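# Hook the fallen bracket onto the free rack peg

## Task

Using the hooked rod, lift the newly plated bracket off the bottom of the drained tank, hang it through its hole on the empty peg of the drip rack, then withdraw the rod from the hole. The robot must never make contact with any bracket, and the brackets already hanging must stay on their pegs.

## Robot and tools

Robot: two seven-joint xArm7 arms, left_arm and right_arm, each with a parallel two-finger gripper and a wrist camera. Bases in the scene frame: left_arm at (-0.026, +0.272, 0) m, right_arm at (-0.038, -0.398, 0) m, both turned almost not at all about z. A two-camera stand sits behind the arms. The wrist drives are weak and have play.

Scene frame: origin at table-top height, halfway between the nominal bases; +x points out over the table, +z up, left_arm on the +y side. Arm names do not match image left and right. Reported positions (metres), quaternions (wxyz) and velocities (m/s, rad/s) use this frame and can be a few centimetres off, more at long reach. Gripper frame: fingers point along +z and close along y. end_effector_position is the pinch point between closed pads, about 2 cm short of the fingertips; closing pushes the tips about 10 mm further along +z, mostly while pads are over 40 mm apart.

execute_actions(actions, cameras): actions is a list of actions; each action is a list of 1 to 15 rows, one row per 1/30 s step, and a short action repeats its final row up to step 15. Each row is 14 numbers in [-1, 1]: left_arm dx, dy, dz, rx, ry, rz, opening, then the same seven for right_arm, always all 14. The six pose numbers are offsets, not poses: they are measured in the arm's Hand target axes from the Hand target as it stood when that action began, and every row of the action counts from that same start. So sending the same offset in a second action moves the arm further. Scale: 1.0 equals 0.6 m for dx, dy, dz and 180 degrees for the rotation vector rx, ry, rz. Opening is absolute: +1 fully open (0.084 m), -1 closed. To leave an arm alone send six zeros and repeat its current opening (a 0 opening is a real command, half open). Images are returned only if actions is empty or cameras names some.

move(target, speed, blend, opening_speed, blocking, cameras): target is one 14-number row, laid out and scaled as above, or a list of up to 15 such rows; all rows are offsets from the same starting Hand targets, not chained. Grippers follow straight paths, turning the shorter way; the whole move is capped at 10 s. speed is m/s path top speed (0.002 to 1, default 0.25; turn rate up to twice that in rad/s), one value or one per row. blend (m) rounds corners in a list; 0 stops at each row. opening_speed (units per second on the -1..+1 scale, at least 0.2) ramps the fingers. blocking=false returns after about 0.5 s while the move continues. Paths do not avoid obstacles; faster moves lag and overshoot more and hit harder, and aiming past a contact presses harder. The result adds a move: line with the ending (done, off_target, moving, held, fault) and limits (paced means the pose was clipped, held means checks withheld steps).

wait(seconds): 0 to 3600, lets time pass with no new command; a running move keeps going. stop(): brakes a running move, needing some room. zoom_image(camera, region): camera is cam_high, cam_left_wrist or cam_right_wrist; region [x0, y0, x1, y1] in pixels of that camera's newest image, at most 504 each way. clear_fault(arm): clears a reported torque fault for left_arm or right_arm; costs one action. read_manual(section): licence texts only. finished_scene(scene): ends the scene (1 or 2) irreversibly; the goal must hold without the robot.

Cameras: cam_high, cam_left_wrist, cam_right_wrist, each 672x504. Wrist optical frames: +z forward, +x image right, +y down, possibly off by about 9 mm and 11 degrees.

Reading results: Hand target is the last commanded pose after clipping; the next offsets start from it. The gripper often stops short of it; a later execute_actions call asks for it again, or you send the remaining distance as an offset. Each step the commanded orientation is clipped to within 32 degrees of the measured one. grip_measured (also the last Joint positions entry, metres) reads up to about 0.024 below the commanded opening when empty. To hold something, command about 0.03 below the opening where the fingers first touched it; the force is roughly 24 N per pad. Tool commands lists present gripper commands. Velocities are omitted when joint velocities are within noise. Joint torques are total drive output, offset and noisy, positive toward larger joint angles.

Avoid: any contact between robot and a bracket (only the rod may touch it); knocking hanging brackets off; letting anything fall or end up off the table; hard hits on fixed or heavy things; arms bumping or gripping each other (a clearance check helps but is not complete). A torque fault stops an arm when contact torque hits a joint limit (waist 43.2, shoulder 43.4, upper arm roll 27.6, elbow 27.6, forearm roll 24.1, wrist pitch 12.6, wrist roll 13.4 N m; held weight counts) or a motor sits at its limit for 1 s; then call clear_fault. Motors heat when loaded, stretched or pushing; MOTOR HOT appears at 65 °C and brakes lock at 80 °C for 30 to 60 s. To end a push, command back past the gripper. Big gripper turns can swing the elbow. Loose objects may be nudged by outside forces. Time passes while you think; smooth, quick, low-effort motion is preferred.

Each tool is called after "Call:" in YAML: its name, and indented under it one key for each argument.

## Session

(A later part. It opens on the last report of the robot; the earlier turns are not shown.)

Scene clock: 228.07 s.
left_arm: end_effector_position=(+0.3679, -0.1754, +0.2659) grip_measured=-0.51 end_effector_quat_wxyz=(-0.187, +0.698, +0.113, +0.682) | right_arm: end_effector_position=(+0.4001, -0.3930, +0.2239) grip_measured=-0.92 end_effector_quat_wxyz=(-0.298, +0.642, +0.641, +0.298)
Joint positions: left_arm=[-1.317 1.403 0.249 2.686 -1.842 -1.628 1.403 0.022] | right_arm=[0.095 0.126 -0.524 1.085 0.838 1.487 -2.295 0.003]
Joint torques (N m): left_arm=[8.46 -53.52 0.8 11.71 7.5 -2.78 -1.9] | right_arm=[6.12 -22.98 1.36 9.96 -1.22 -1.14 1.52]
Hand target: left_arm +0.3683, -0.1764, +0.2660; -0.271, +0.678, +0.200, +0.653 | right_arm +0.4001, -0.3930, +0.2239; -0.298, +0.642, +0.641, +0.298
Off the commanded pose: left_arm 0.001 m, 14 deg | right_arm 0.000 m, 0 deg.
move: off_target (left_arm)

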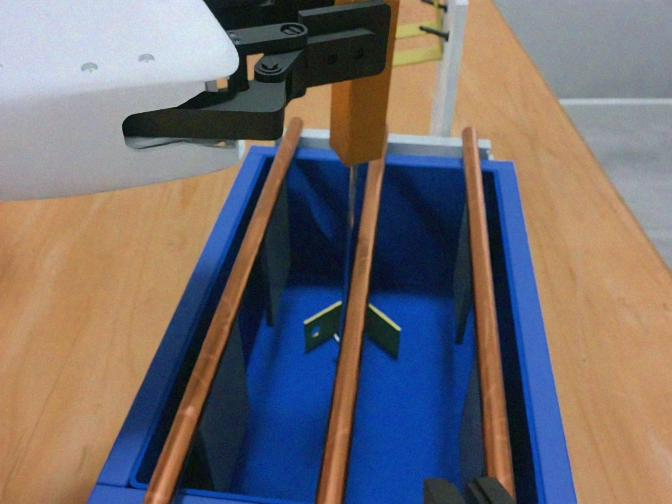

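Call:
move:
  target: [-0.0038,-0.0188,-0.012,-0.0801,0.0084,0,-0.9,0,0,0,0,0,0,-0.9]
  speed: 0.05
  cameras: ["cam_right_wrist"]

Call:
zoom_image:
  camera: "cam_right_wrist"
  region: [290, 290, 360, 360]

Scene clock: 242.03 s.
left_arm: end_effector_position=(+0.3557, -0.1728, +0.2650) grip_measured=-0.51 end_effector_quat_wxyz=(-0.195, +0.697, +0.122, +0.679) | right_arm: end_effector_position=(+0.4001, -0.3930, +0.2239) grip_measured=-0.92 end_effector_quat_wxyz=(-0.298, +0.642, +0.641, +0.298)
Joint positions: left_arm=[-1.337 1.4 0.274 2.673 -1.877 -1.656 1.396 0.022] | right_arm=[0.095 0.126 -0.524 1.085 0.838 1.487 -2.295 0.003]
Joint torques (N m): left_arm=[-8.83 -59.88 6.39 9.13 -0.74 1.24 -1.93] | right_arm=[6.19 -23.28 1.08 10.05 -1.04 -1.13 1.31]
Hand target: left_arm +0.3555, -0.1720, +0.2650; -0.186, +0.698, +0.113, +0.682 | right_arm +0.4001, -0.3930, +0.2239; -0.298, +0.642, +0.641, +0.298
Off the commanded pose: left_arm 0.001 m, 2 deg | right_arm 0.000 m, 0 deg.
move: done

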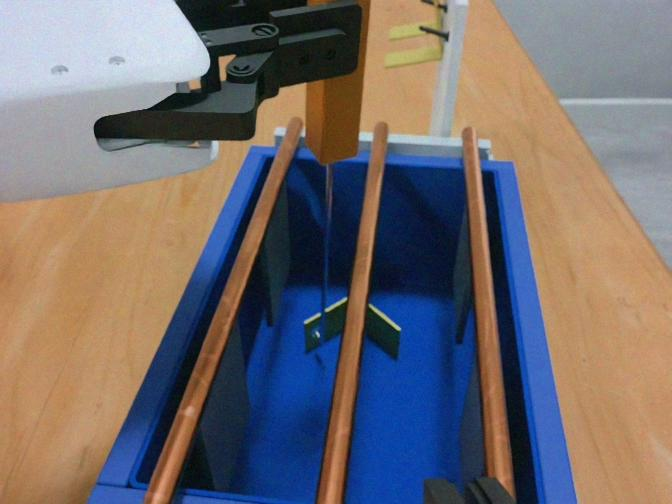

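Scaled by 7.200 from the camera's image (finer frame: 960x720).

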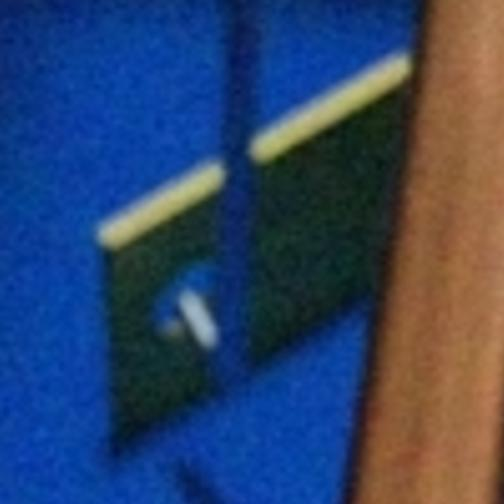

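Call:
move:
  target: [-0.0033,-0.0077,-0.002,0,0,0,-0.9,0,0,0,0,0,0,-0.9]
  speed: 0.04
  cameras: ["cam_right_wrist"]

Call:
zoom_image:
  camera: "cam_right_wrist"
  region: [290, 290, 360, 360]

Scene clock: 254.70 s.
left_arm: end_effector_position=(+0.3524, -0.1682, +0.2635) grip_measured=-0.51 end_effector_quat_wxyz=(-0.186, +0.698, +0.113, +0.682) | right_arm: end_effector_position=(+0.4001, -0.3930, +0.2239) grip_measured=-0.92 end_effector_quat_wxyz=(-0.298, +0.642, +0.641, +0.298)
Joint positions: left_arm=[-1.417 1.226 0.319 2.286 -1.909 -1.572 1.207 0.022] | right_arm=[0.095 0.126 -0.524 1.085 0.838 1.487 -2.295 0.003]
Joint torques (N m): left_arm=[-9.12 -58.95 8.03 8.67 7.41 1.04 -2.26] | right_arm=[6.02 -23.02 1.29 10.04 -0.92 -1.15 1.21]
Hand target: left_arm +0.3524, -0.1682, +0.2635; -0.186, +0.698, +0.113, +0.682 | right_arm +0.4001, -0.3930, +0.2239; -0.298, +0.642, +0.641, +0.298
Off the commanded pose: left_arm 0.000 m, 0 deg | right_arm 0.000 m, 0 deg.
move: done

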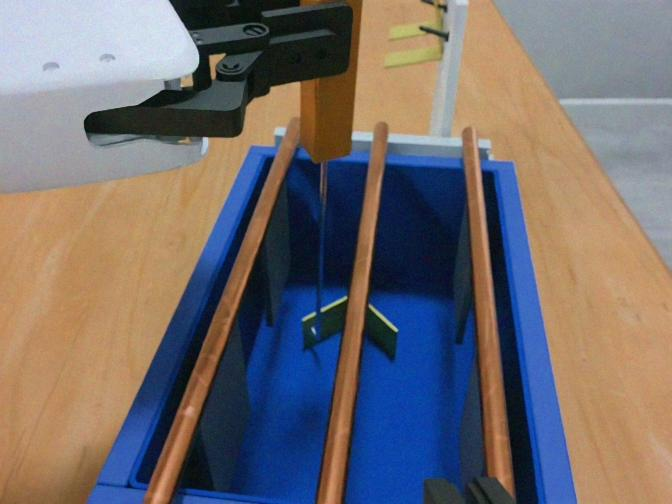

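Scaled by 7.200 from the camera's image (finer frame: 960x720).

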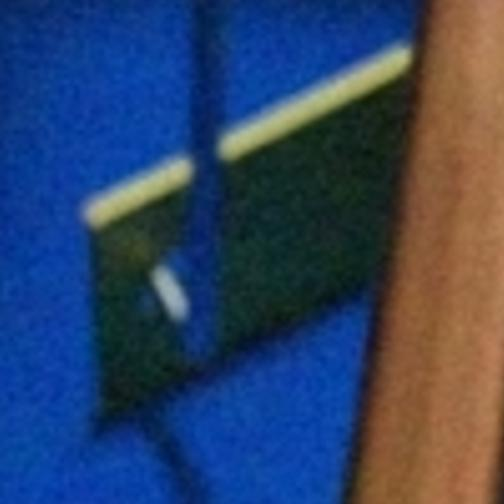

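Call:
move:
  target:
    - [-0.0023,0.0028,0.0042,0,0,0,-0.9,0,0,0,0,0,0,-0.9]
    - [-0.0038,-0.0118,0.0005,0,0,0,-0.9,0,0,0,0,0,0,-0.9]
  speed: 0.04
  cameras: ["cam_right_wrist"]

Call:
zoom_image:
  camera: "cam_right_wrist"
  region: [290, 280, 360, 350]

Scene clock: 264.07 s.
left_arm: end_effector_position=(+0.3497, -0.1614, +0.2620) grip_measured=-0.51 end_effector_quat_wxyz=(-0.186, +0.698, +0.113, +0.682) | right_arm: end_effector_position=(+0.4001, -0.3930, +0.2239) grip_measured=-0.92 end_effector_quat_wxyz=(-0.298, +0.642, +0.641, +0.298)
Joint positions: left_arm=[-1.44 1.178 0.326 2.176 -1.912 -1.555 1.15 0.022] | right_arm=[0.095 0.126 -0.524 1.085 0.838 1.487 -2.295 0.003]
Joint torques (N m): left_arm=[-9.21 -58.35 8.84 8.75 7.53 0.71 -2.09] | right_arm=[6.17 -22.64 1.27 10.08 -0.87 -1.13 1.08]
Hand target: left_arm +0.3497, -0.1614, +0.2620; -0.186, +0.698, +0.113, +0.682 | right_arm +0.4001, -0.3930, +0.2239; -0.298, +0.642, +0.641, +0.298
Off the commanded pose: left_arm 0.000 m, 0 deg | right_arm 0.000 m, 0 deg.
move: done

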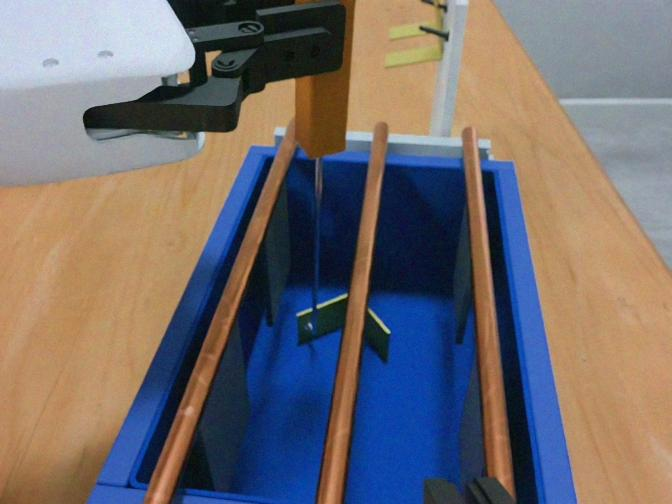

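Scaled by 7.200 from the camera's image (finer frame: 960x720).

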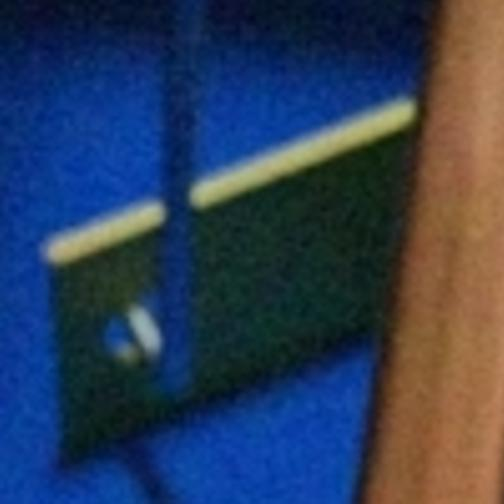

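Call:
move:
  target:
    - [-0.004,0.0055,-0.0008,0,0,0,-0.9,0,0,0,0,0,0,-0.9]
    - [-0.0057,-0.0108,-0.0035,0,0,0,-0.9,0,0,0,0,0,0,-0.9]
  speed: 0.04
  cameras: ["cam_right_wrist"]

Call:
zoom_image:
  camera: "cam_right_wrist"
  region: [280, 280, 350, 350]

Scene clock: 275.63 s.
left_arm: end_effector_position=(+0.3449, -0.1561, +0.2593) grip_measured=-0.51 end_effector_quat_wxyz=(-0.186, +0.698, +0.113, +0.682) | right_arm: end_effector_position=(+0.4001, -0.3930, +0.2239) grip_measured=-0.92 end_effector_quat_wxyz=(-0.298, +0.642, +0.641, +0.298)
Joint positions: left_arm=[-1.46 1.147 0.33 2.095 -1.915 -1.547 1.106 0.022] | right_arm=[0.095 0.126 -0.524 1.085 0.838 1.487 -2.295 0.003]
Joint torques (N m): left_arm=[-9.37 -57.42 8.54 8.39 7.59 0.68 -2.14] | right_arm=[6.19 -23.12 1.31 10.11 -0.87 -1.07 1.13]
Hand target: left_arm +0.3449, -0.1561, +0.2593; -0.186, +0.698, +0.113, +0.682 | right_arm +0.4001, -0.3930, +0.2239; -0.298, +0.642, +0.641, +0.298
Off the commanded pose: left_arm 0.000 m, 0 deg | right_arm 0.000 m, 0 deg.
move: done

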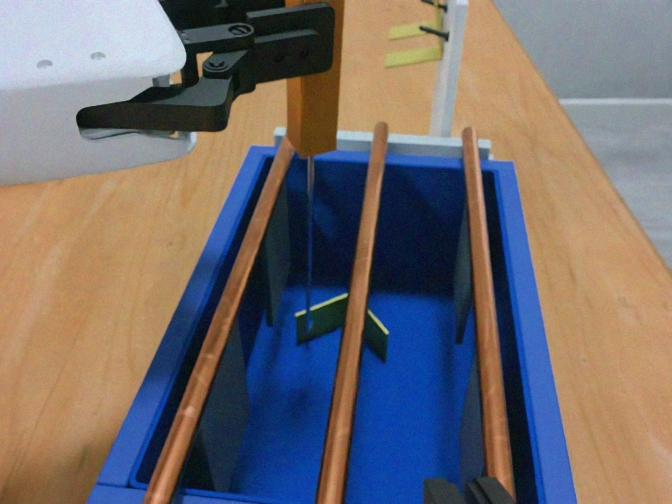

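Scaled by 7.200 from the camera's image (finer frame: 960x720).

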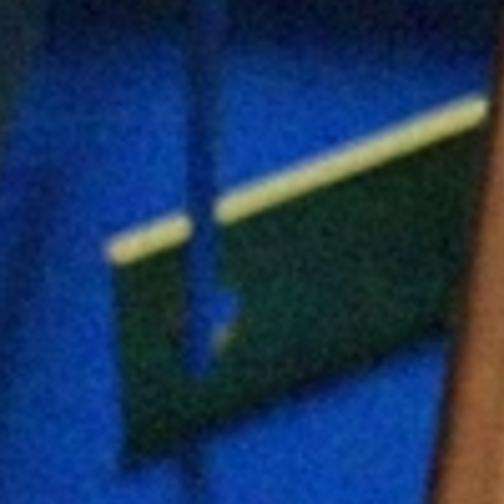

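Call:
move:
  target: [0.0331,-0.0036,0,0,0,0,-0.9,0,0,0,0,0,0,-0.9]
  speed: 0.04
  cameras: ["cam_right_wrist"]

Call:
zoom_image:
  camera: "cam_right_wrist"
  region: [260, 260, 380, 380]

Scene clock: 280.00 s.
left_arm: end_effector_position=(+0.3449, -0.1560, +0.2792) grip_measured=-0.51 end_effector_quat_wxyz=(-0.186, +0.698, +0.113, +0.682) | right_arm: end_effector_position=(+0.4001, -0.3930, +0.2239) grip_measured=-0.92 end_effector_quat_wxyz=(-0.298, +0.642, +0.641, +0.298)
Joint positions: left_arm=[-1.461 1.111 0.335 2.095 -1.909 -1.55 1.141 0.022] | right_arm=[0.095 0.126 -0.524 1.085 0.838 1.487 -2.295 0.003]
Joint torques (N m): left_arm=[-9.16 -57.42 8.82 11.93 7.32 -3.62 2.58] | right_arm=[6.09 -22.91 1.3 10.1 -0.68 -1.14 0.84]
Hand target: left_arm +0.3449, -0.1560, +0.2792; -0.186, +0.698, +0.113, +0.682 | right_arm +0.4001, -0.3930, +0.2239; -0.298, +0.642, +0.641, +0.298
Off the commanded pose: left_arm 0.000 m, 0 deg | right_arm 0.000 m, 0 deg.
move: done

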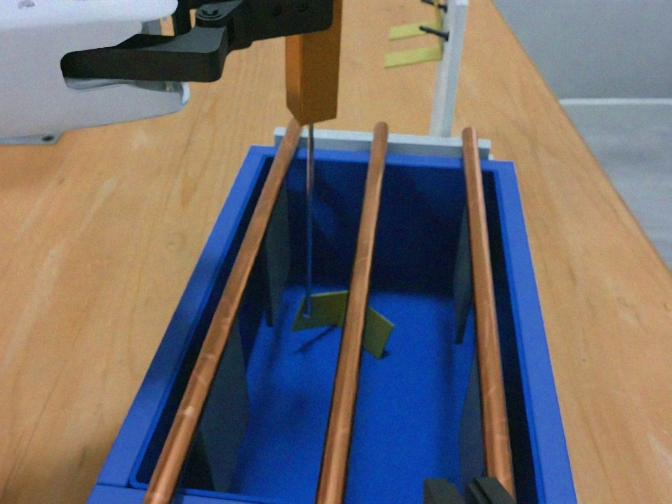

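Scaled by 4.200 from the camera's image (finer frame: 960x720).

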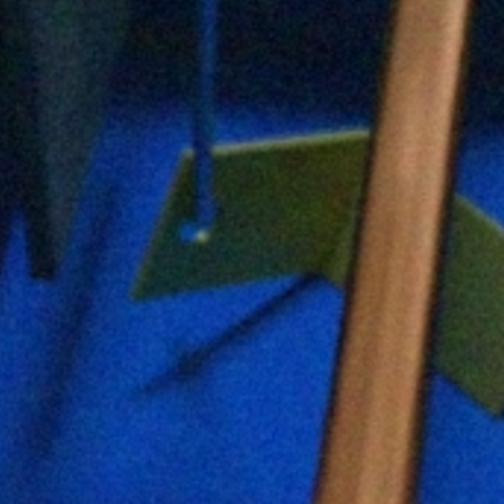

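Call:
move:
  target: [0.0837,0.0388,-0.0178,-0.1346,0.0215,0.0321,-0.9,0,0,0,0,0,0,-0.9]
  speed: 0.05
  cameras: ["cam_right_wrist"]

Scene clock: 293.40 s.
left_arm: end_effector_position=(+0.3470, -0.1863, +0.3267) grip_measured=-0.51 end_effector_quat_wxyz=(-0.073, +0.703, -0.074, +0.703) | right_arm: end_effector_position=(+0.4001, -0.3930, +0.2239) grip_measured=-0.92 end_effector_quat_wxyz=(-0.298, +0.642, +0.641, +0.298)
Joint positions: left_arm=[-1.641 0.732 0.4 1.475 -1.583 -1.218 0.963 0.022] | right_arm=[0.095 0.126 -0.524 1.085 0.838 1.487 -2.295 0.003]
Joint torques (N m): left_arm=[-8.87 -50.04 9.8 8.83 7.54 0.07 -2.06] | right_arm=[6.07 -23.07 1.07 10.24 -0.63 -1.16 0.7]
Hand target: left_arm +0.3470, -0.1863, +0.3267; -0.073, +0.703, -0.074, +0.703 | right_arm +0.4001, -0.3930, +0.2239; -0.298, +0.642, +0.641, +0.298
Off the commanded pose: left_arm 0.000 m, 0 deg | right_arm 0.000 m, 0 deg.
move: done

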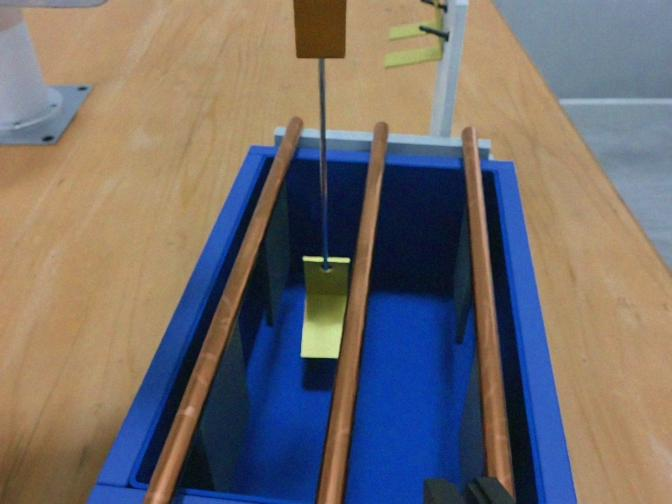

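Call:
move:
  target:
    - [0.2445,-0.052,-0.005,0,0,0,-0.9,0,0,0,0,0,0,-0.9]
    - [0.1687,-0.4477,-0.0535,-0.5352,0.1138,0,-0.9,0,0,0,0,0,0,-0.9]
  speed: [0.08,0.15]
  cameras: ["cam_high"]

Call:
move:
  target: [0,0,0,0,0,0,-0.9,0.3305,-0.1793,0.2773,-0.2292,0.0217,0.1784,-0.9]
  speed: 0.3
  cameras: ["cam_high","cam_right_wrist"]

Scene clock: 324.83 s.
left_arm: end_effector_position=(+0.3153, +0.0556, +0.4813) grip_measured=-0.51 end_effector_quat_wxyz=(-0.485, -0.402, +0.581, -0.515) | right_arm: end_effector_position=(+0.4001, -0.3930, +0.2239) grip_measured=-0.92 end_effector_quat_wxyz=(-0.298, +0.642, +0.641, +0.298)
Joint positions: left_arm=[-1.74 -1.52 1.048 0.776 -0.055 0.737 1.297 0.022] | right_arm=[0.095 0.126 -0.524 1.085 0.838 1.487 -2.295 0.003]
Joint torques (N m): left_arm=[-9.19 7.93 -16.48 6.28 -1.62 0.72 2.66] | right_arm=[5.74 -22.91 1.19 10.26 -0.4 -1.13 0.27]
Hand target: left_arm +0.3153, +0.0556, +0.4813; -0.485, -0.402, +0.581, -0.515 | right_arm +0.4001, -0.3930, +0.2239; -0.298, +0.642, +0.641, +0.298
Off the commanded pose: left_arm 0.000 m, 0 deg | right_arm 0.000 m, 0 deg.
move: done

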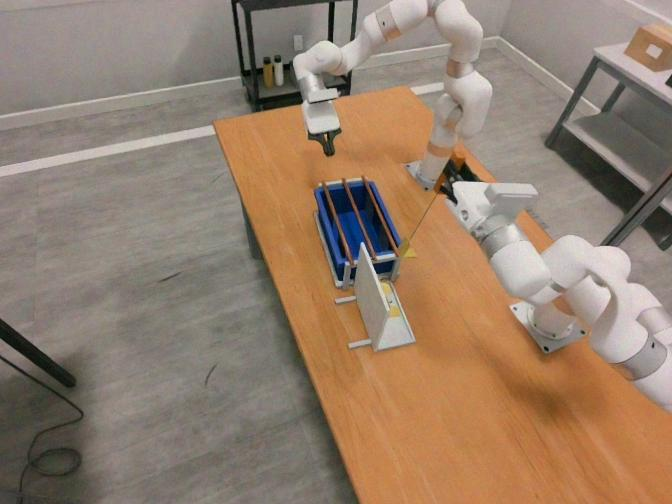

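Scene clock: 327.20 s.
left_arm: end_effector_position=(+0.3153, +0.0556, +0.4813) grip_measured=-0.51 end_effector_quat_wxyz=(-0.485, -0.402, +0.581, -0.515) | right_arm: end_effector_position=(+0.2929, -0.1379, +0.2683) grip_measured=-0.92 end_effector_quat_wxyz=(-0.146, +0.843, +0.288, +0.431)
Joint positions: left_arm=[-1.74 -1.52 1.048 0.777 -0.055 0.737 1.297 0.022] | right_arm=[0.435 -0.598 0.478 0.374 1.541 -0.003 -1.214 0.003]
Joint torques (N m): left_arm=[-8.91 8.08 -15.98 6.22 -1.94 0.73 2.53] | right_arm=[-6.43 -10.12 0.09 10.06 -5.21 -0.28 1.57]
Hand target: left_arm +0.3153, +0.0556, +0.4813; -0.485, -0.402, +0.581, -0.515 | right_arm +0.2929, -0.1379, +0.2684; -0.146, +0.843, +0.288, +0.431
Off the commanded pose: left_arm 0.000 m, 0 deg | right_arm 0.000 m, 0 deg.
move: done

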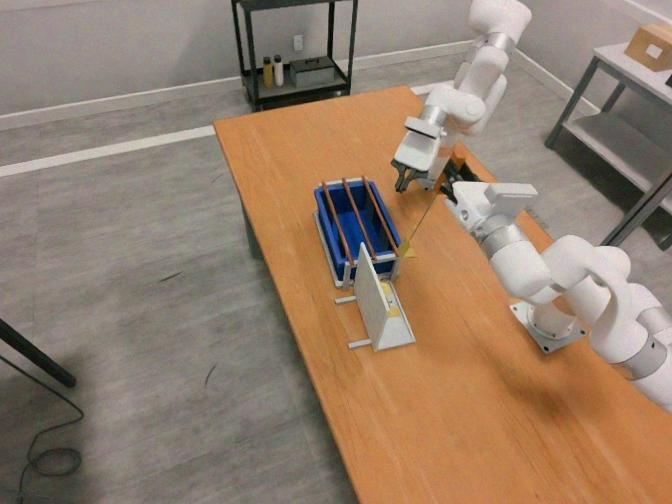

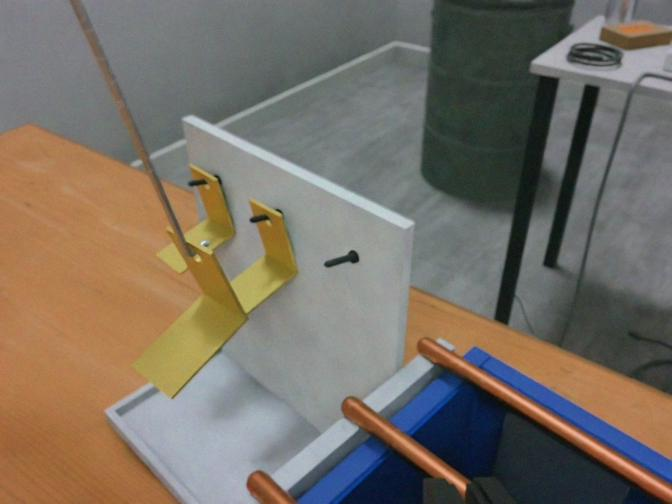

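Call:
move:
  target: [-0.0777,-0.0608,0.01,0,0,0,-0.9,0,0,0,0,0,0,-0.9]
  speed: 0.08
  cameras: ["cam_right_wrist"]

Call:
zoom_image:
  camera: "cam_right_wrist"
  region: [260, 210, 380, 330]

Call:
move:
  target: [0,0,0,0,0,0,-0.9,0.1318,0.2093,0.094,0.2064,-0.0454,-0.1742,-0.9]
  speed: 0.25
  cameras: ["cam_right_wrist"]

Call:
zoom_image:
  camera: "cam_right_wrist"
  region: [270, 190, 390, 310]

Scene clock: 341.00 s.
left_arm: end_effector_position=(+0.3593, +0.0428, +0.4433) grip_measured=-0.51 end_effector_quat_wxyz=(-0.485, -0.402, +0.581, -0.515) | right_arm: end_effector_position=(+0.2929, -0.1379, +0.2684) grip_measured=-0.92 end_effector_quat_wxyz=(-0.146, +0.843, +0.288, +0.431)
Joint positions: left_arm=[-1.833 -1.517 1.173 0.859 -0.011 0.736 1.388 0.022] | right_arm=[0.435 -0.598 0.478 0.374 1.54 -0.003 -1.214 0.003]
Joint torques (N m): left_arm=[-9.09 12.33 -18.3 4.79 3.52 0.97 2.57] | right_arm=[-6.45 -10 -0.07 10.17 -5.02 -0.37 1.52]
Hand target: left_arm +0.3593, +0.0428, +0.4433; -0.485, -0.402, +0.581, -0.515 | right_arm +0.2929, -0.1379, +0.2684; -0.146, +0.843, +0.288, +0.431
Off the commanded pose: left_arm 0.000 m, 0 deg | right_arm 0.000 m, 0 deg.
move: done

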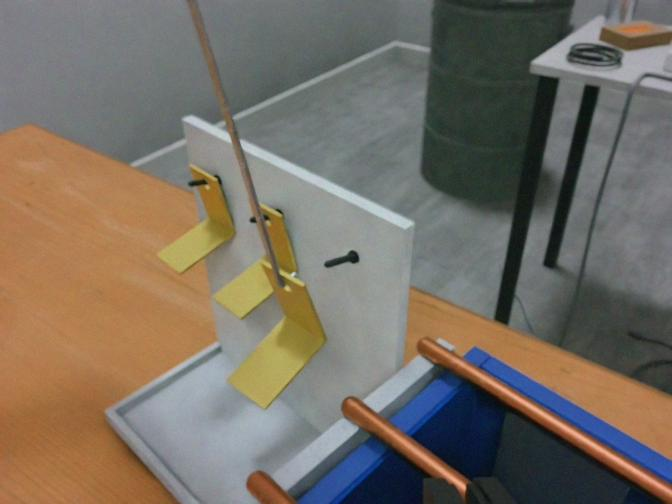

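Scaled by 4.200 from the camera's image (finer frame: 960x720).

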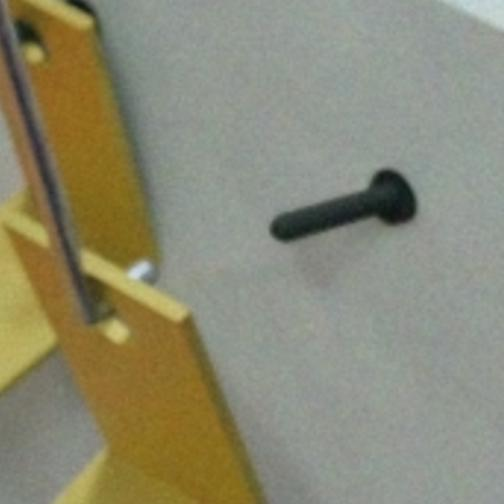

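Scene clock: 343.30 s.
left_arm: end_effector_position=(+0.3593, +0.0428, +0.4433) grip_measured=-0.51 end_effector_quat_wxyz=(-0.485, -0.402, +0.581, -0.515) | right_arm: end_effector_position=(+0.4424, -0.1810, +0.2996) grip_measured=-0.92 end_effector_quat_wxyz=(-0.264, +0.673, +0.631, +0.282)
Joint positions: left_arm=[-1.833 -1.517 1.173 0.859 -0.012 0.737 1.388 0.022] | right_arm=[0.21 0.009 -0.091 1.147 0.88 1.135 -1.762 0.003]
Joint torques (N m): left_arm=[-8.02 11.97 -18.56 5.11 -1.45 0.88 -1.37] | right_arm=[-6.01 -14.16 -2.86 13.95 -1.61 0.39 -1.85]
Hand target: left_arm +0.3593, +0.0428, +0.4433; -0.485, -0.402, +0.581, -0.515 | right_arm +0.4424, -0.1810, +0.2996; -0.264, +0.673, +0.631, +0.282
Off the commanded pose: left_arm 0.000 m, 0 deg | right_arm 0.000 m, 0 deg.
move: done

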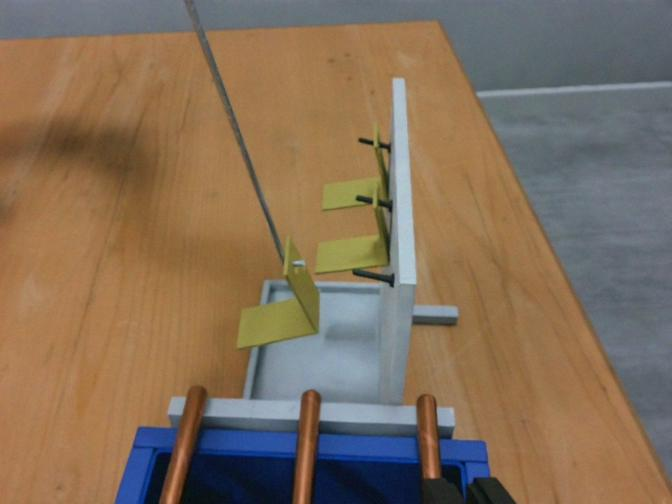

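Scaled by 4.200 from the camera's image (finer frame: 960x720).

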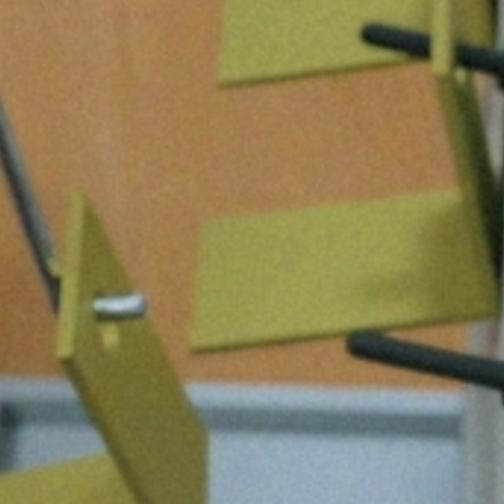

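Call:
move:
  target:
    - [-0.012,-0.0135,-0.0082,0,0,0,-0.9,0,0,0,0,0,0,-0.9]
    - [-0.019,-0.0468,-0.0132,0,0,0,-0.9,0,0,0,0,0,0,-0.9]
  speed: 0.05
  cameras: ["cam_right_wrist"]

Call:
zoom_image:
  camera: "cam_right_wrist"
  region: [300, 220, 400, 320]

Scene clock: 359.17 s.
left_arm: end_effector_position=(+0.3900, +0.0462, +0.4380) grip_measured=-0.51 end_effector_quat_wxyz=(-0.485, -0.402, +0.581, -0.515) | right_arm: end_effector_position=(+0.4424, -0.1810, +0.2996) grip_measured=-0.92 end_effector_quat_wxyz=(-0.264, +0.673, +0.631, +0.282)
Joint positions: left_arm=[-1.893 -1.508 1.21 0.964 0.001 0.783 1.413 0.022] | right_arm=[0.21 0.009 -0.091 1.147 0.88 1.135 -1.762 0.003]
Joint torques (N m): left_arm=[-8.84 30.98 -19.3 4.29 3.66 0.95 2.54] | right_arm=[-6.16 -14.23 -2.79 14.05 -1.42 0.31 -1.5]
Hand target: left_arm +0.3900, +0.0462, +0.4380; -0.485, -0.402, +0.581, -0.515 | right_arm +0.4424, -0.1810, +0.2996; -0.264, +0.673, +0.631, +0.282
Off the commanded pose: left_arm 0.000 m, 0 deg | right_arm 0.000 m, 0 deg.
move: done

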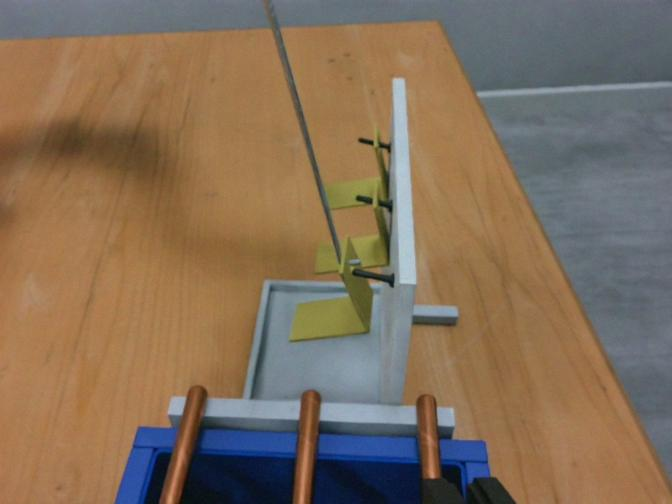

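Scaled by 5.040 from the camera's image (finer frame: 960x720).

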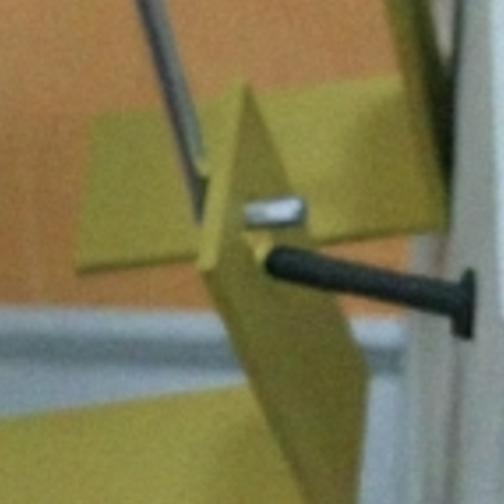

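Call:
move:
  target: [-0.0072,-0.012,0,0,0,0,-0.9,0,0,0,0,0,0,-0.9]
  speed: 0.03
  cameras: ["cam_right_wrist"]

Call:
zoom_image:
  camera: "cam_right_wrist"
  region: [300, 220, 400, 320]

Scene clock: 365.60 s.
left_arm: end_effector_position=(+0.3978, +0.0450, +0.4353) grip_measured=-0.51 end_effector_quat_wxyz=(-0.485, -0.402, +0.581, -0.515) | right_arm: end_effector_position=(+0.4424, -0.1810, +0.2996) grip_measured=-0.92 end_effector_quat_wxyz=(-0.264, +0.673, +0.631, +0.282)
Joint positions: left_arm=[-1.912 -1.506 1.221 0.99 0.005 0.79 1.421 0.022] | right_arm=[0.21 0.009 -0.091 1.147 0.88 1.135 -1.762 0.003]
Joint torques (N m): left_arm=[-9.33 31.7 -19.44 4.15 3.33 1.03 2.65] | right_arm=[-6.24 -14.24 -2.83 13.87 -1.45 0.16 -0.85]
Hand target: left_arm +0.3978, +0.0450, +0.4353; -0.485, -0.402, +0.581, -0.515 | right_arm +0.4424, -0.1810, +0.2996; -0.264, +0.673, +0.631, +0.282
Off the commanded pose: left_arm 0.000 m, 0 deg | right_arm 0.000 m, 0 deg.
move: done

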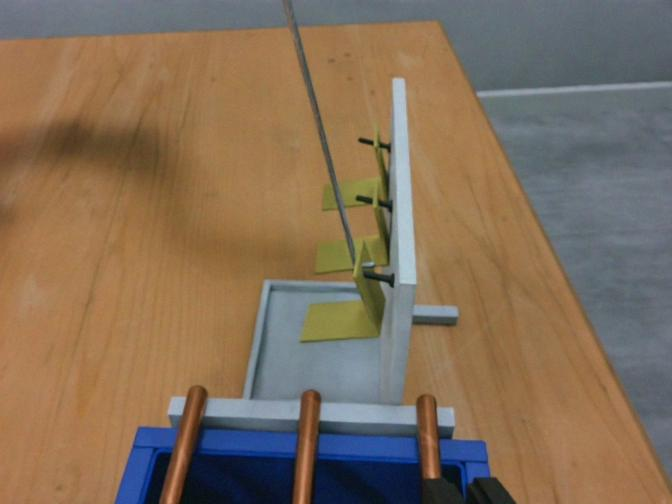

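Scaled by 5.040 from the camera's image (finer frame: 960x720).

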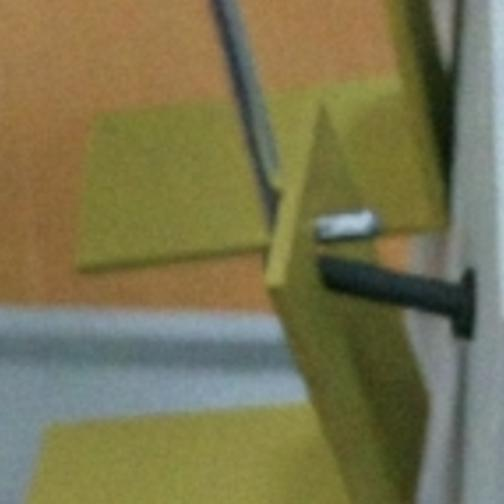

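Call:
move:
  target:
    - [-0.003,-0.0062,0,0,0,0,-0.9,0,0,0,0,0,0,-0.9]
    - [-0.004,-0.006,-0.0038,0,0,0,-0.9,0,0,0,0,0,0,-0.9]
    - [-0.0067,-0.0053,-0.0067,0,0,0,-0.9,0,0,0,0,0,0,-0.9]
  speed: 0.03
  blend: 0.0005
  cameras: ["cam_right_wrist"]

Call:
zoom_image:
  camera: "cam_right_wrist"
  region: [320, 220, 420, 320]

Scene clock: 375.77 s.
left_arm: end_effector_position=(+0.4023, +0.0483, +0.4320) grip_measured=-0.51 end_effector_quat_wxyz=(-0.485, -0.402, +0.581, -0.515) | right_arm: end_effector_position=(+0.4424, -0.1810, +0.2996) grip_measured=-0.92 end_effector_quat_wxyz=(-0.264, +0.673, +0.631, +0.282)
Joint positions: left_arm=[-1.914 -1.51 1.23 1.004 0.008 0.803 1.428 0.022] | right_arm=[0.21 0.009 -0.091 1.147 0.88 1.135 -1.762 0.003]
Joint torques (N m): left_arm=[9.03 13.32 -19.62 4.33 3.73 1 2.48] | right_arm=[-6.02 -13.9 -2.76 13.92 -1.49 0.29 -0.01]
Hand target: left_arm +0.4023, +0.0484, +0.4320; -0.485, -0.402, +0.581, -0.515 | right_arm +0.4424, -0.1810, +0.2996; -0.264, +0.673, +0.631, +0.282
Off the commanded pose: left_arm 0.000 m, 0 deg | right_arm 0.000 m, 0 deg.
move: done

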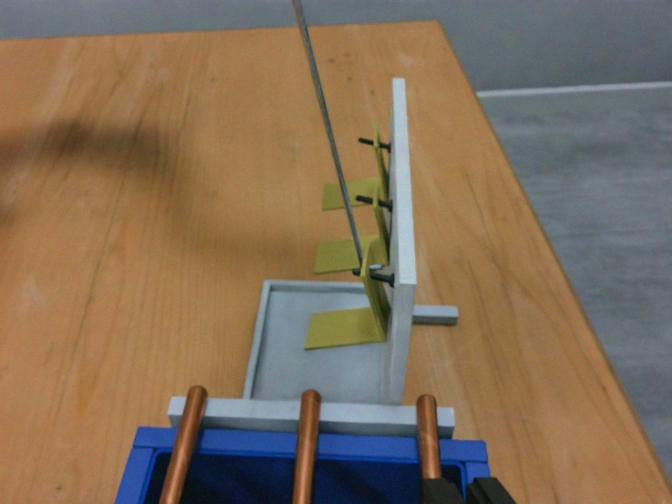

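Scaled by 5.040 from the camera's image (finer frame: 960x720).

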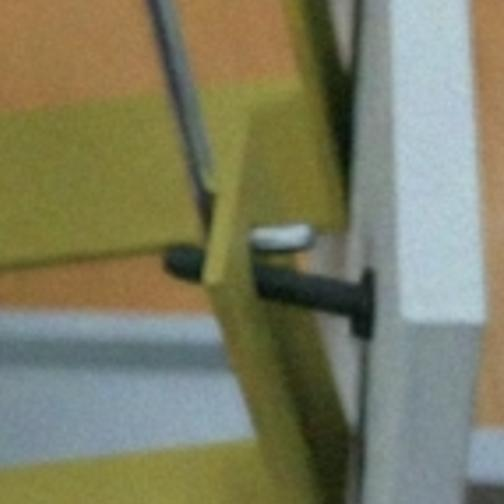

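Call:
move:
  target:
    - [-0.0037,0.0008,-0.001,0,0,0,-0.9,0,0,0,0,0,0,-0.9]
    - [-0.0075,0.0016,0,0,0,0,-0.9,0,0,0,0,0,0,-0.9]
  speed: 0.03
  blend: 0.0005
  cameras: ["cam_right_wrist"]

Call:
zoom_image:
  camera: "cam_right_wrist"
  region: [320, 220, 420, 320]

Call:
move:
  target: [0,0,0,0,0,0,-0.9,-0.0047,-0.2572,0.0697,-0.2064,0.0454,0.1742,-0.9]
  speed: 0.3
  cameras: ["cam_right_wrist"]

Call:
zoom_image:
  camera: "cam_right_wrist"
  region: [280, 220, 360, 300]

Scene clock: 381.37 s.
left_arm: end_effector_position=(+0.4023, +0.0484, +0.4275) grip_measured=-0.51 end_effector_quat_wxyz=(-0.485, -0.402, +0.581, -0.515) | right_arm: end_effector_position=(+0.4424, -0.1810, +0.2996) grip_measured=-0.92 end_effector_quat_wxyz=(-0.264, +0.673, +0.631, +0.282)
Joint positions: left_arm=[-1.911 -1.515 1.238 0.998 0.011 0.802 1.435 0.022] | right_arm=[0.21 0.009 -0.091 1.147 0.88 1.135 -1.762 0.003]
Joint torques (N m): left_arm=[9.42 13.91 -14.79 0.9 5.59 -2.52 2.59] | right_arm=[-6.3 -14.36 -2.78 14.07 -1.35 0.19 0.29]
Hand target: left_arm +0.4023, +0.0484, +0.4274; -0.485, -0.402, +0.581, -0.515 | right_arm +0.4424, -0.1810, +0.2996; -0.264, +0.673, +0.631, +0.282
Off the commanded pose: left_arm 0.000 m, 0 deg | right_arm 0.000 m, 0 deg.
move: done

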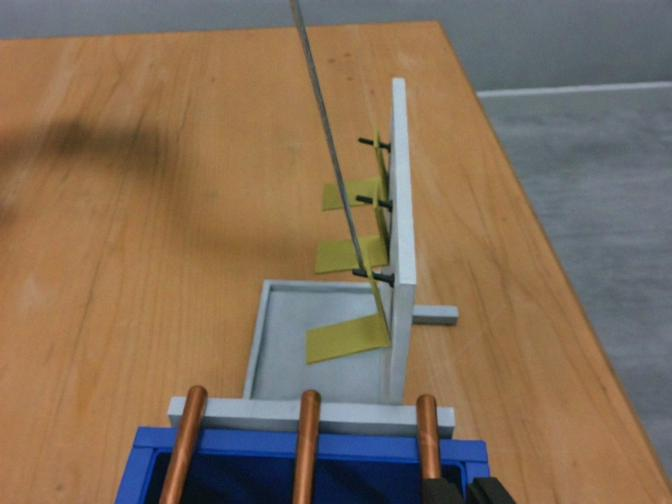

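Scaled by 5.040 from the camera's image (finer frame: 960x720).

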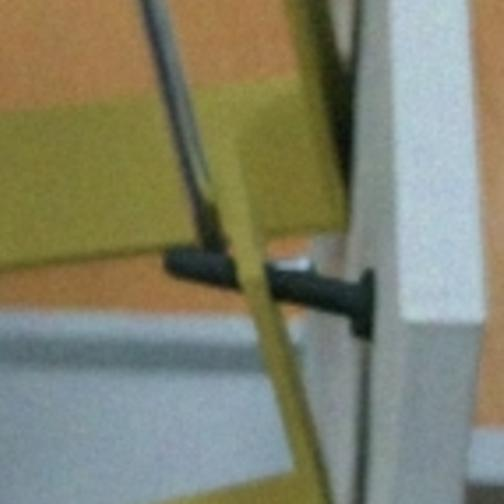

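Scene clock: 383.53 s.
left_arm: end_effector_position=(+0.4023, +0.0484, +0.4274) grip_measured=-0.51 end_effector_quat_wxyz=(-0.485, -0.402, +0.581, -0.515) | right_arm: end_effector_position=(+0.2903, -0.1431, +0.2681) grip_measured=-0.92 end_effector_quat_wxyz=(-0.146, +0.843, +0.288, +0.431)
Joint positions: left_arm=[-1.911 -1.515 1.238 0.998 0.011 0.802 1.435 0.022] | right_arm=[0.435 -0.628 0.472 0.349 1.507 0.012 -1.182 0.003]
Joint torques (N m): left_arm=[8.32 16.69 -13.16 0.7 6.23 -1.52 1.72] | right_arm=[-6.02 -4.69 -0.03 10.01 -5.2 -3.12 1.35]
Hand target: left_arm +0.4023, +0.0484, +0.4274; -0.485, -0.402, +0.581, -0.515 | right_arm +0.2903, -0.1431, +0.2682; -0.146, +0.843, +0.288, +0.431
Off the commanded pose: left_arm 0.000 m, 0 deg | right_arm 0.000 m, 0 deg.
move: done

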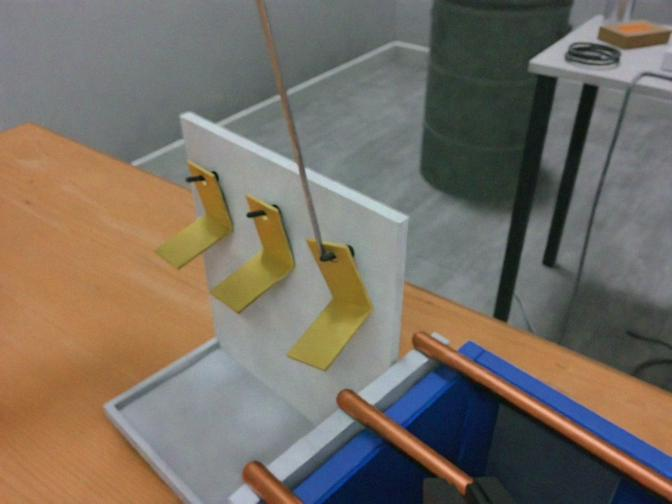

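Scaled by 6.300 from the camera's image (finer frame: 960x720).

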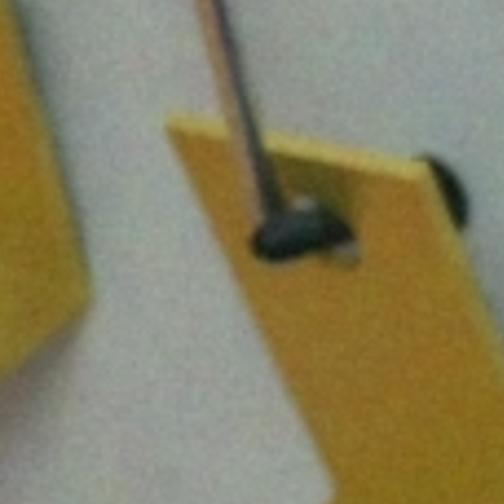

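Call:
move:
  target:
    - [-0.0049,0.001,-0.0025,0,0,0,-0.9,0,0,0,0,0,0,-0.9]
  speed: 0.03
  cameras: ["cam_right_wrist"]

Call:
zoom_image:
  camera: "cam_right_wrist"
  region: [280, 220, 360, 300]

Scene clock: 387.23 s.
left_arm: end_effector_position=(+0.4026, +0.0499, +0.4244) grip_measured=-0.51 end_effector_quat_wxyz=(-0.485, -0.402, +0.581, -0.515) | right_arm: end_effector_position=(+0.2903, -0.1431, +0.2682) grip_measured=-0.92 end_effector_quat_wxyz=(-0.146, +0.843, +0.288, +0.431)
Joint positions: left_arm=[-1.907 -1.519 1.243 0.995 0.014 0.805 1.439 0.022] | right_arm=[0.435 -0.628 0.472 0.349 1.507 0.012 -1.182 0.003]
Joint torques (N m): left_arm=[9.41 16.01 -5.61 -0.15 9.9 1.44 2.77] | right_arm=[-6.32 -9.51 0.02 10.2 -4.93 -2.47 1.46]
Hand target: left_arm +0.4026, +0.0499, +0.4244; -0.485, -0.402, +0.581, -0.515 | right_arm +0.2903, -0.1431, +0.2682; -0.146, +0.843, +0.288, +0.431
Off the commanded pose: left_arm 0.000 m, 0 deg | right_arm 0.000 m, 0 deg.
move: done

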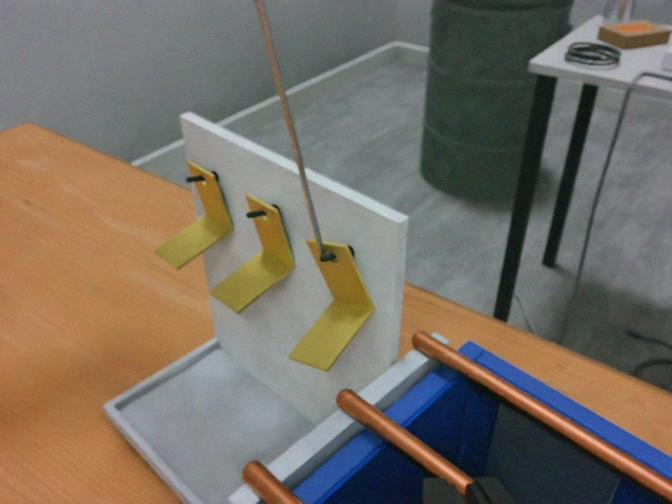

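Scaled by 6.300 from the camera's image (finer frame: 960x720).

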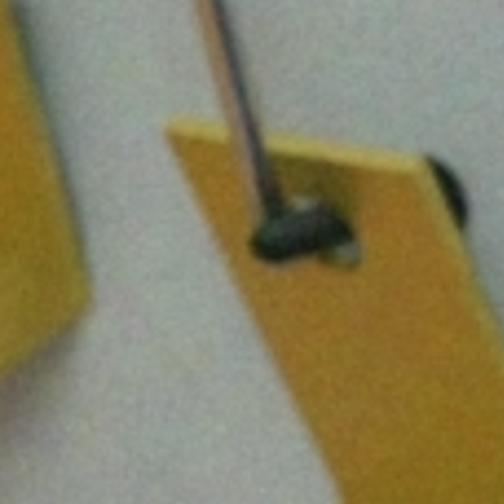

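Call:
move:
  target:
    - [0.0065,-0.0014,0,0,0,0,-0.9,0,0,0,0,0,0,-0.9]
    - [0.0065,-0.0014,-0.006,0,0,0,-0.9,0,0,0,0,0,0,-0.9]
    - [0.0,0,-0.006,0,0,0,-0.9,0,0,0,0,0,0,-0.9]
  speed: 0.03
  cameras: ["cam_right_wrist"]

Call:
zoom_image:
  camera: "cam_right_wrist"
  region: [280, 220, 360, 300]

Scene clock: 394.03 s.
left_arm: end_effector_position=(+0.4031, +0.0534, +0.4245) grip_measured=-0.51 end_effector_quat_wxyz=(-0.485, -0.402, +0.581, -0.515) | right_arm: end_effector_position=(+0.2903, -0.1431, +0.2682) grip_measured=-0.92 end_effector_quat_wxyz=(-0.146, +0.843, +0.288, +0.431)
Joint positions: left_arm=[-1.901 -1.521 1.242 0.999 0.013 0.815 1.439 0.022] | right_arm=[0.435 -0.628 0.472 0.349 1.507 0.012 -1.182 0.003]
Joint torques (N m): left_arm=[9.65 13.21 -18.21 0.98 4.17 -2.5 2.35] | right_arm=[-6.04 -9.4 -0.29 10.29 -5.06 -1.88 1.46]
Hand target: left_arm +0.4031, +0.0534, +0.4244; -0.485, -0.402, +0.581, -0.515 | right_arm +0.2903, -0.1431, +0.2682; -0.146, +0.843, +0.288, +0.431
Off the commanded pose: left_arm 0.000 m, 0 deg | right_arm 0.000 m, 0 deg.
move: done

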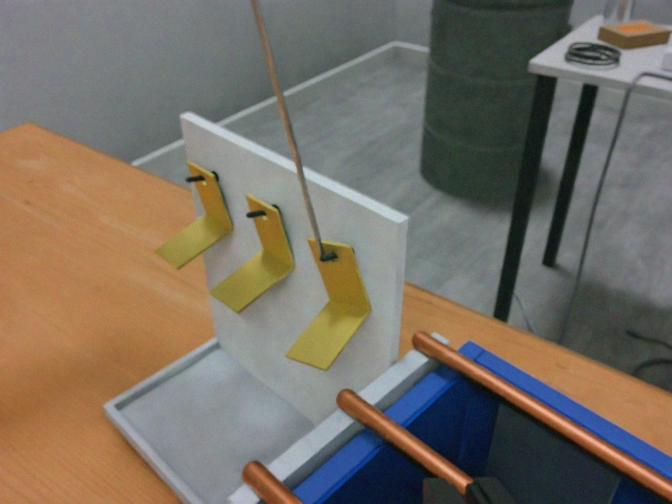

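Scaled by 6.300 from the camera's image (finer frame: 960x720).

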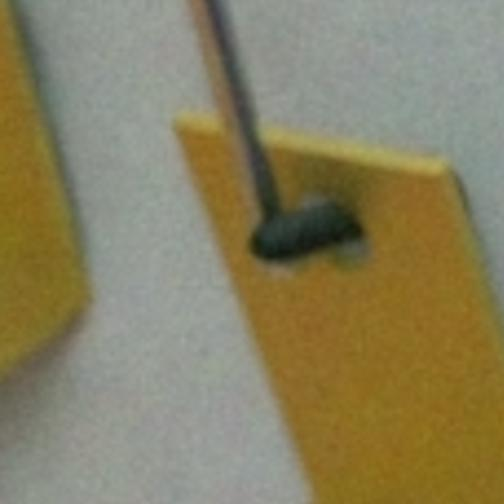

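Call:
move:
  target:
    - [-0.0055,0.0012,-0.0015,0,0,0,-0.9,0,0,0,0,0,0,-0.9]
  speed: 0.03
  cameras: ["cam_right_wrist"]

Call:
zoom_image:
  camera: "cam_right_wrist"
  region: [280, 220, 360, 300]

Scene clock: 398.57 s.
left_arm: end_effector_position=(+0.4032, +0.0543, +0.4210) grip_measured=-0.51 end_effector_quat_wxyz=(-0.485, -0.402, +0.581, -0.515) | right_arm: end_effector_position=(+0.2903, -0.1431, +0.2682) grip_measured=-0.92 end_effector_quat_wxyz=(-0.146, +0.843, +0.288, +0.431)
Joint positions: left_arm=[-1.897 -1.526 1.248 0.995 0.016 0.816 1.444 0.022] | right_arm=[0.435 -0.628 0.472 0.349 1.507 0.012 -1.182 0.003]
Joint torques (N m): left_arm=[8.83 15.74 -5.57 -0.88 9.42 1.54 2.49] | right_arm=[-5.73 -9.35 -0.36 10.41 -4.9 -1.39 1.45]
Hand target: left_arm +0.4032, +0.0543, +0.4210; -0.485, -0.402, +0.581, -0.515 | right_arm +0.2903, -0.1431, +0.2682; -0.146, +0.843, +0.288, +0.431
Off the commanded pose: left_arm 0.000 m, 0 deg | right_arm 0.000 m, 0 deg.
move: done

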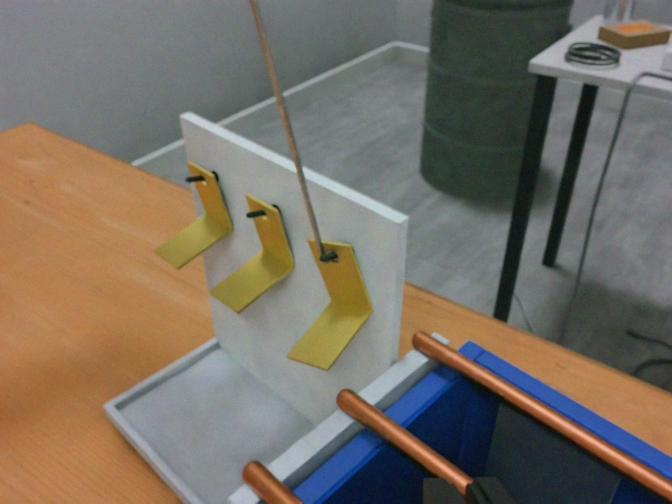

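Scaled by 6.300 from the camera's image (finer frame: 960x720).

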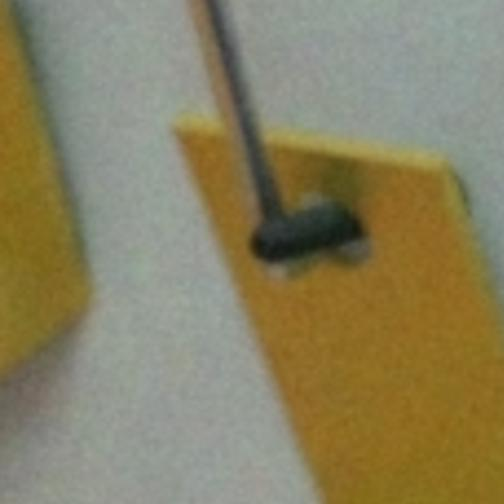

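Call:
move:
  target:
    - [0,0.01,0,0,0,0,-0.9,0,0,0,0,0,0,-0.9]
    - [0.0003,0.01,0.0083,0,0,0,-0.9,0,0,0,0,0,0,-0.9]
    - [0.0045,0.009,0.0083,0,0,0,-0.9,0,0,0,0,0,0,-0.9]
  speed: 0.03
  cameras: ["cam_right_wrist"]

Call:
zoom_image:
  camera: "cam_right_wrist"
  region: [280, 220, 360, 300]

Scene clock: 404.43 s.
left_arm: end_effector_position=(+0.3967, +0.0503, +0.4224) grip_measured=-0.51 end_effector_quat_wxyz=(-0.485, -0.402, +0.581, -0.515) | right_arm: end_effector_position=(+0.2903, -0.1431, +0.2682) grip_measured=-0.92 end_effector_quat_wxyz=(-0.146, +0.843, +0.288, +0.431)
Joint positions: left_arm=[-1.891 -1.525 1.242 0.97 0.014 0.797 1.439 0.022] | right_arm=[0.435 -0.628 0.472 0.349 1.507 0.012 -1.182 0.003]
Joint torques (N m): left_arm=[-8.94 31.46 -24.83 4.12 -1.77 1.16 -2.03] | right_arm=[-5.52 -9.21 -0.69 10.41 -5.05 -0.65 1.46]
Hand target: left_arm +0.3967, +0.0503, +0.4225; -0.485, -0.402, +0.581, -0.515 | right_arm +0.2903, -0.1431, +0.2682; -0.146, +0.843, +0.288, +0.431
Off the commanded pose: left_arm 0.000 m, 0 deg | right_arm 0.000 m, 0 deg.
move: done

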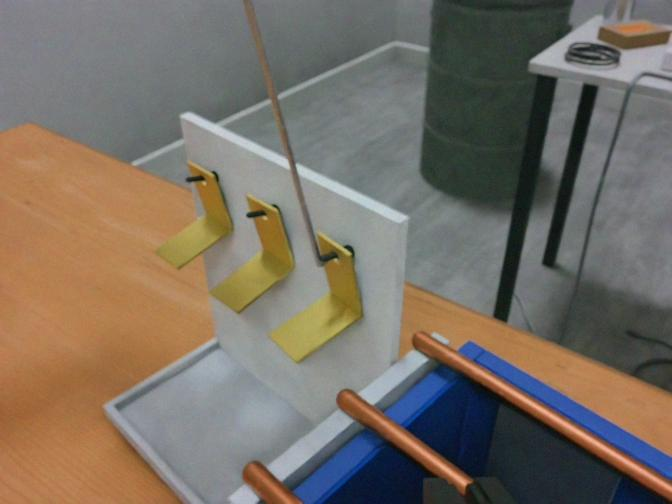

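Scaled by 6.300 from the camera's image (finer frame: 960x720).

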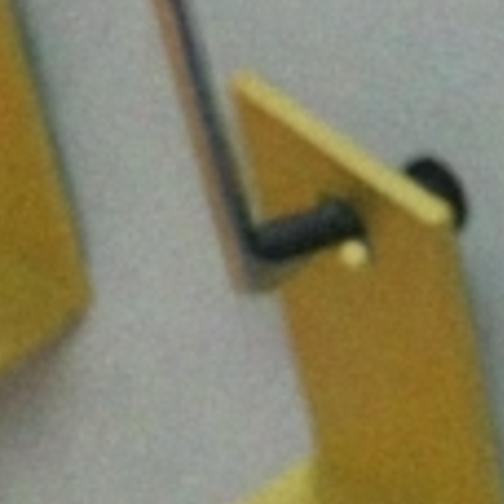

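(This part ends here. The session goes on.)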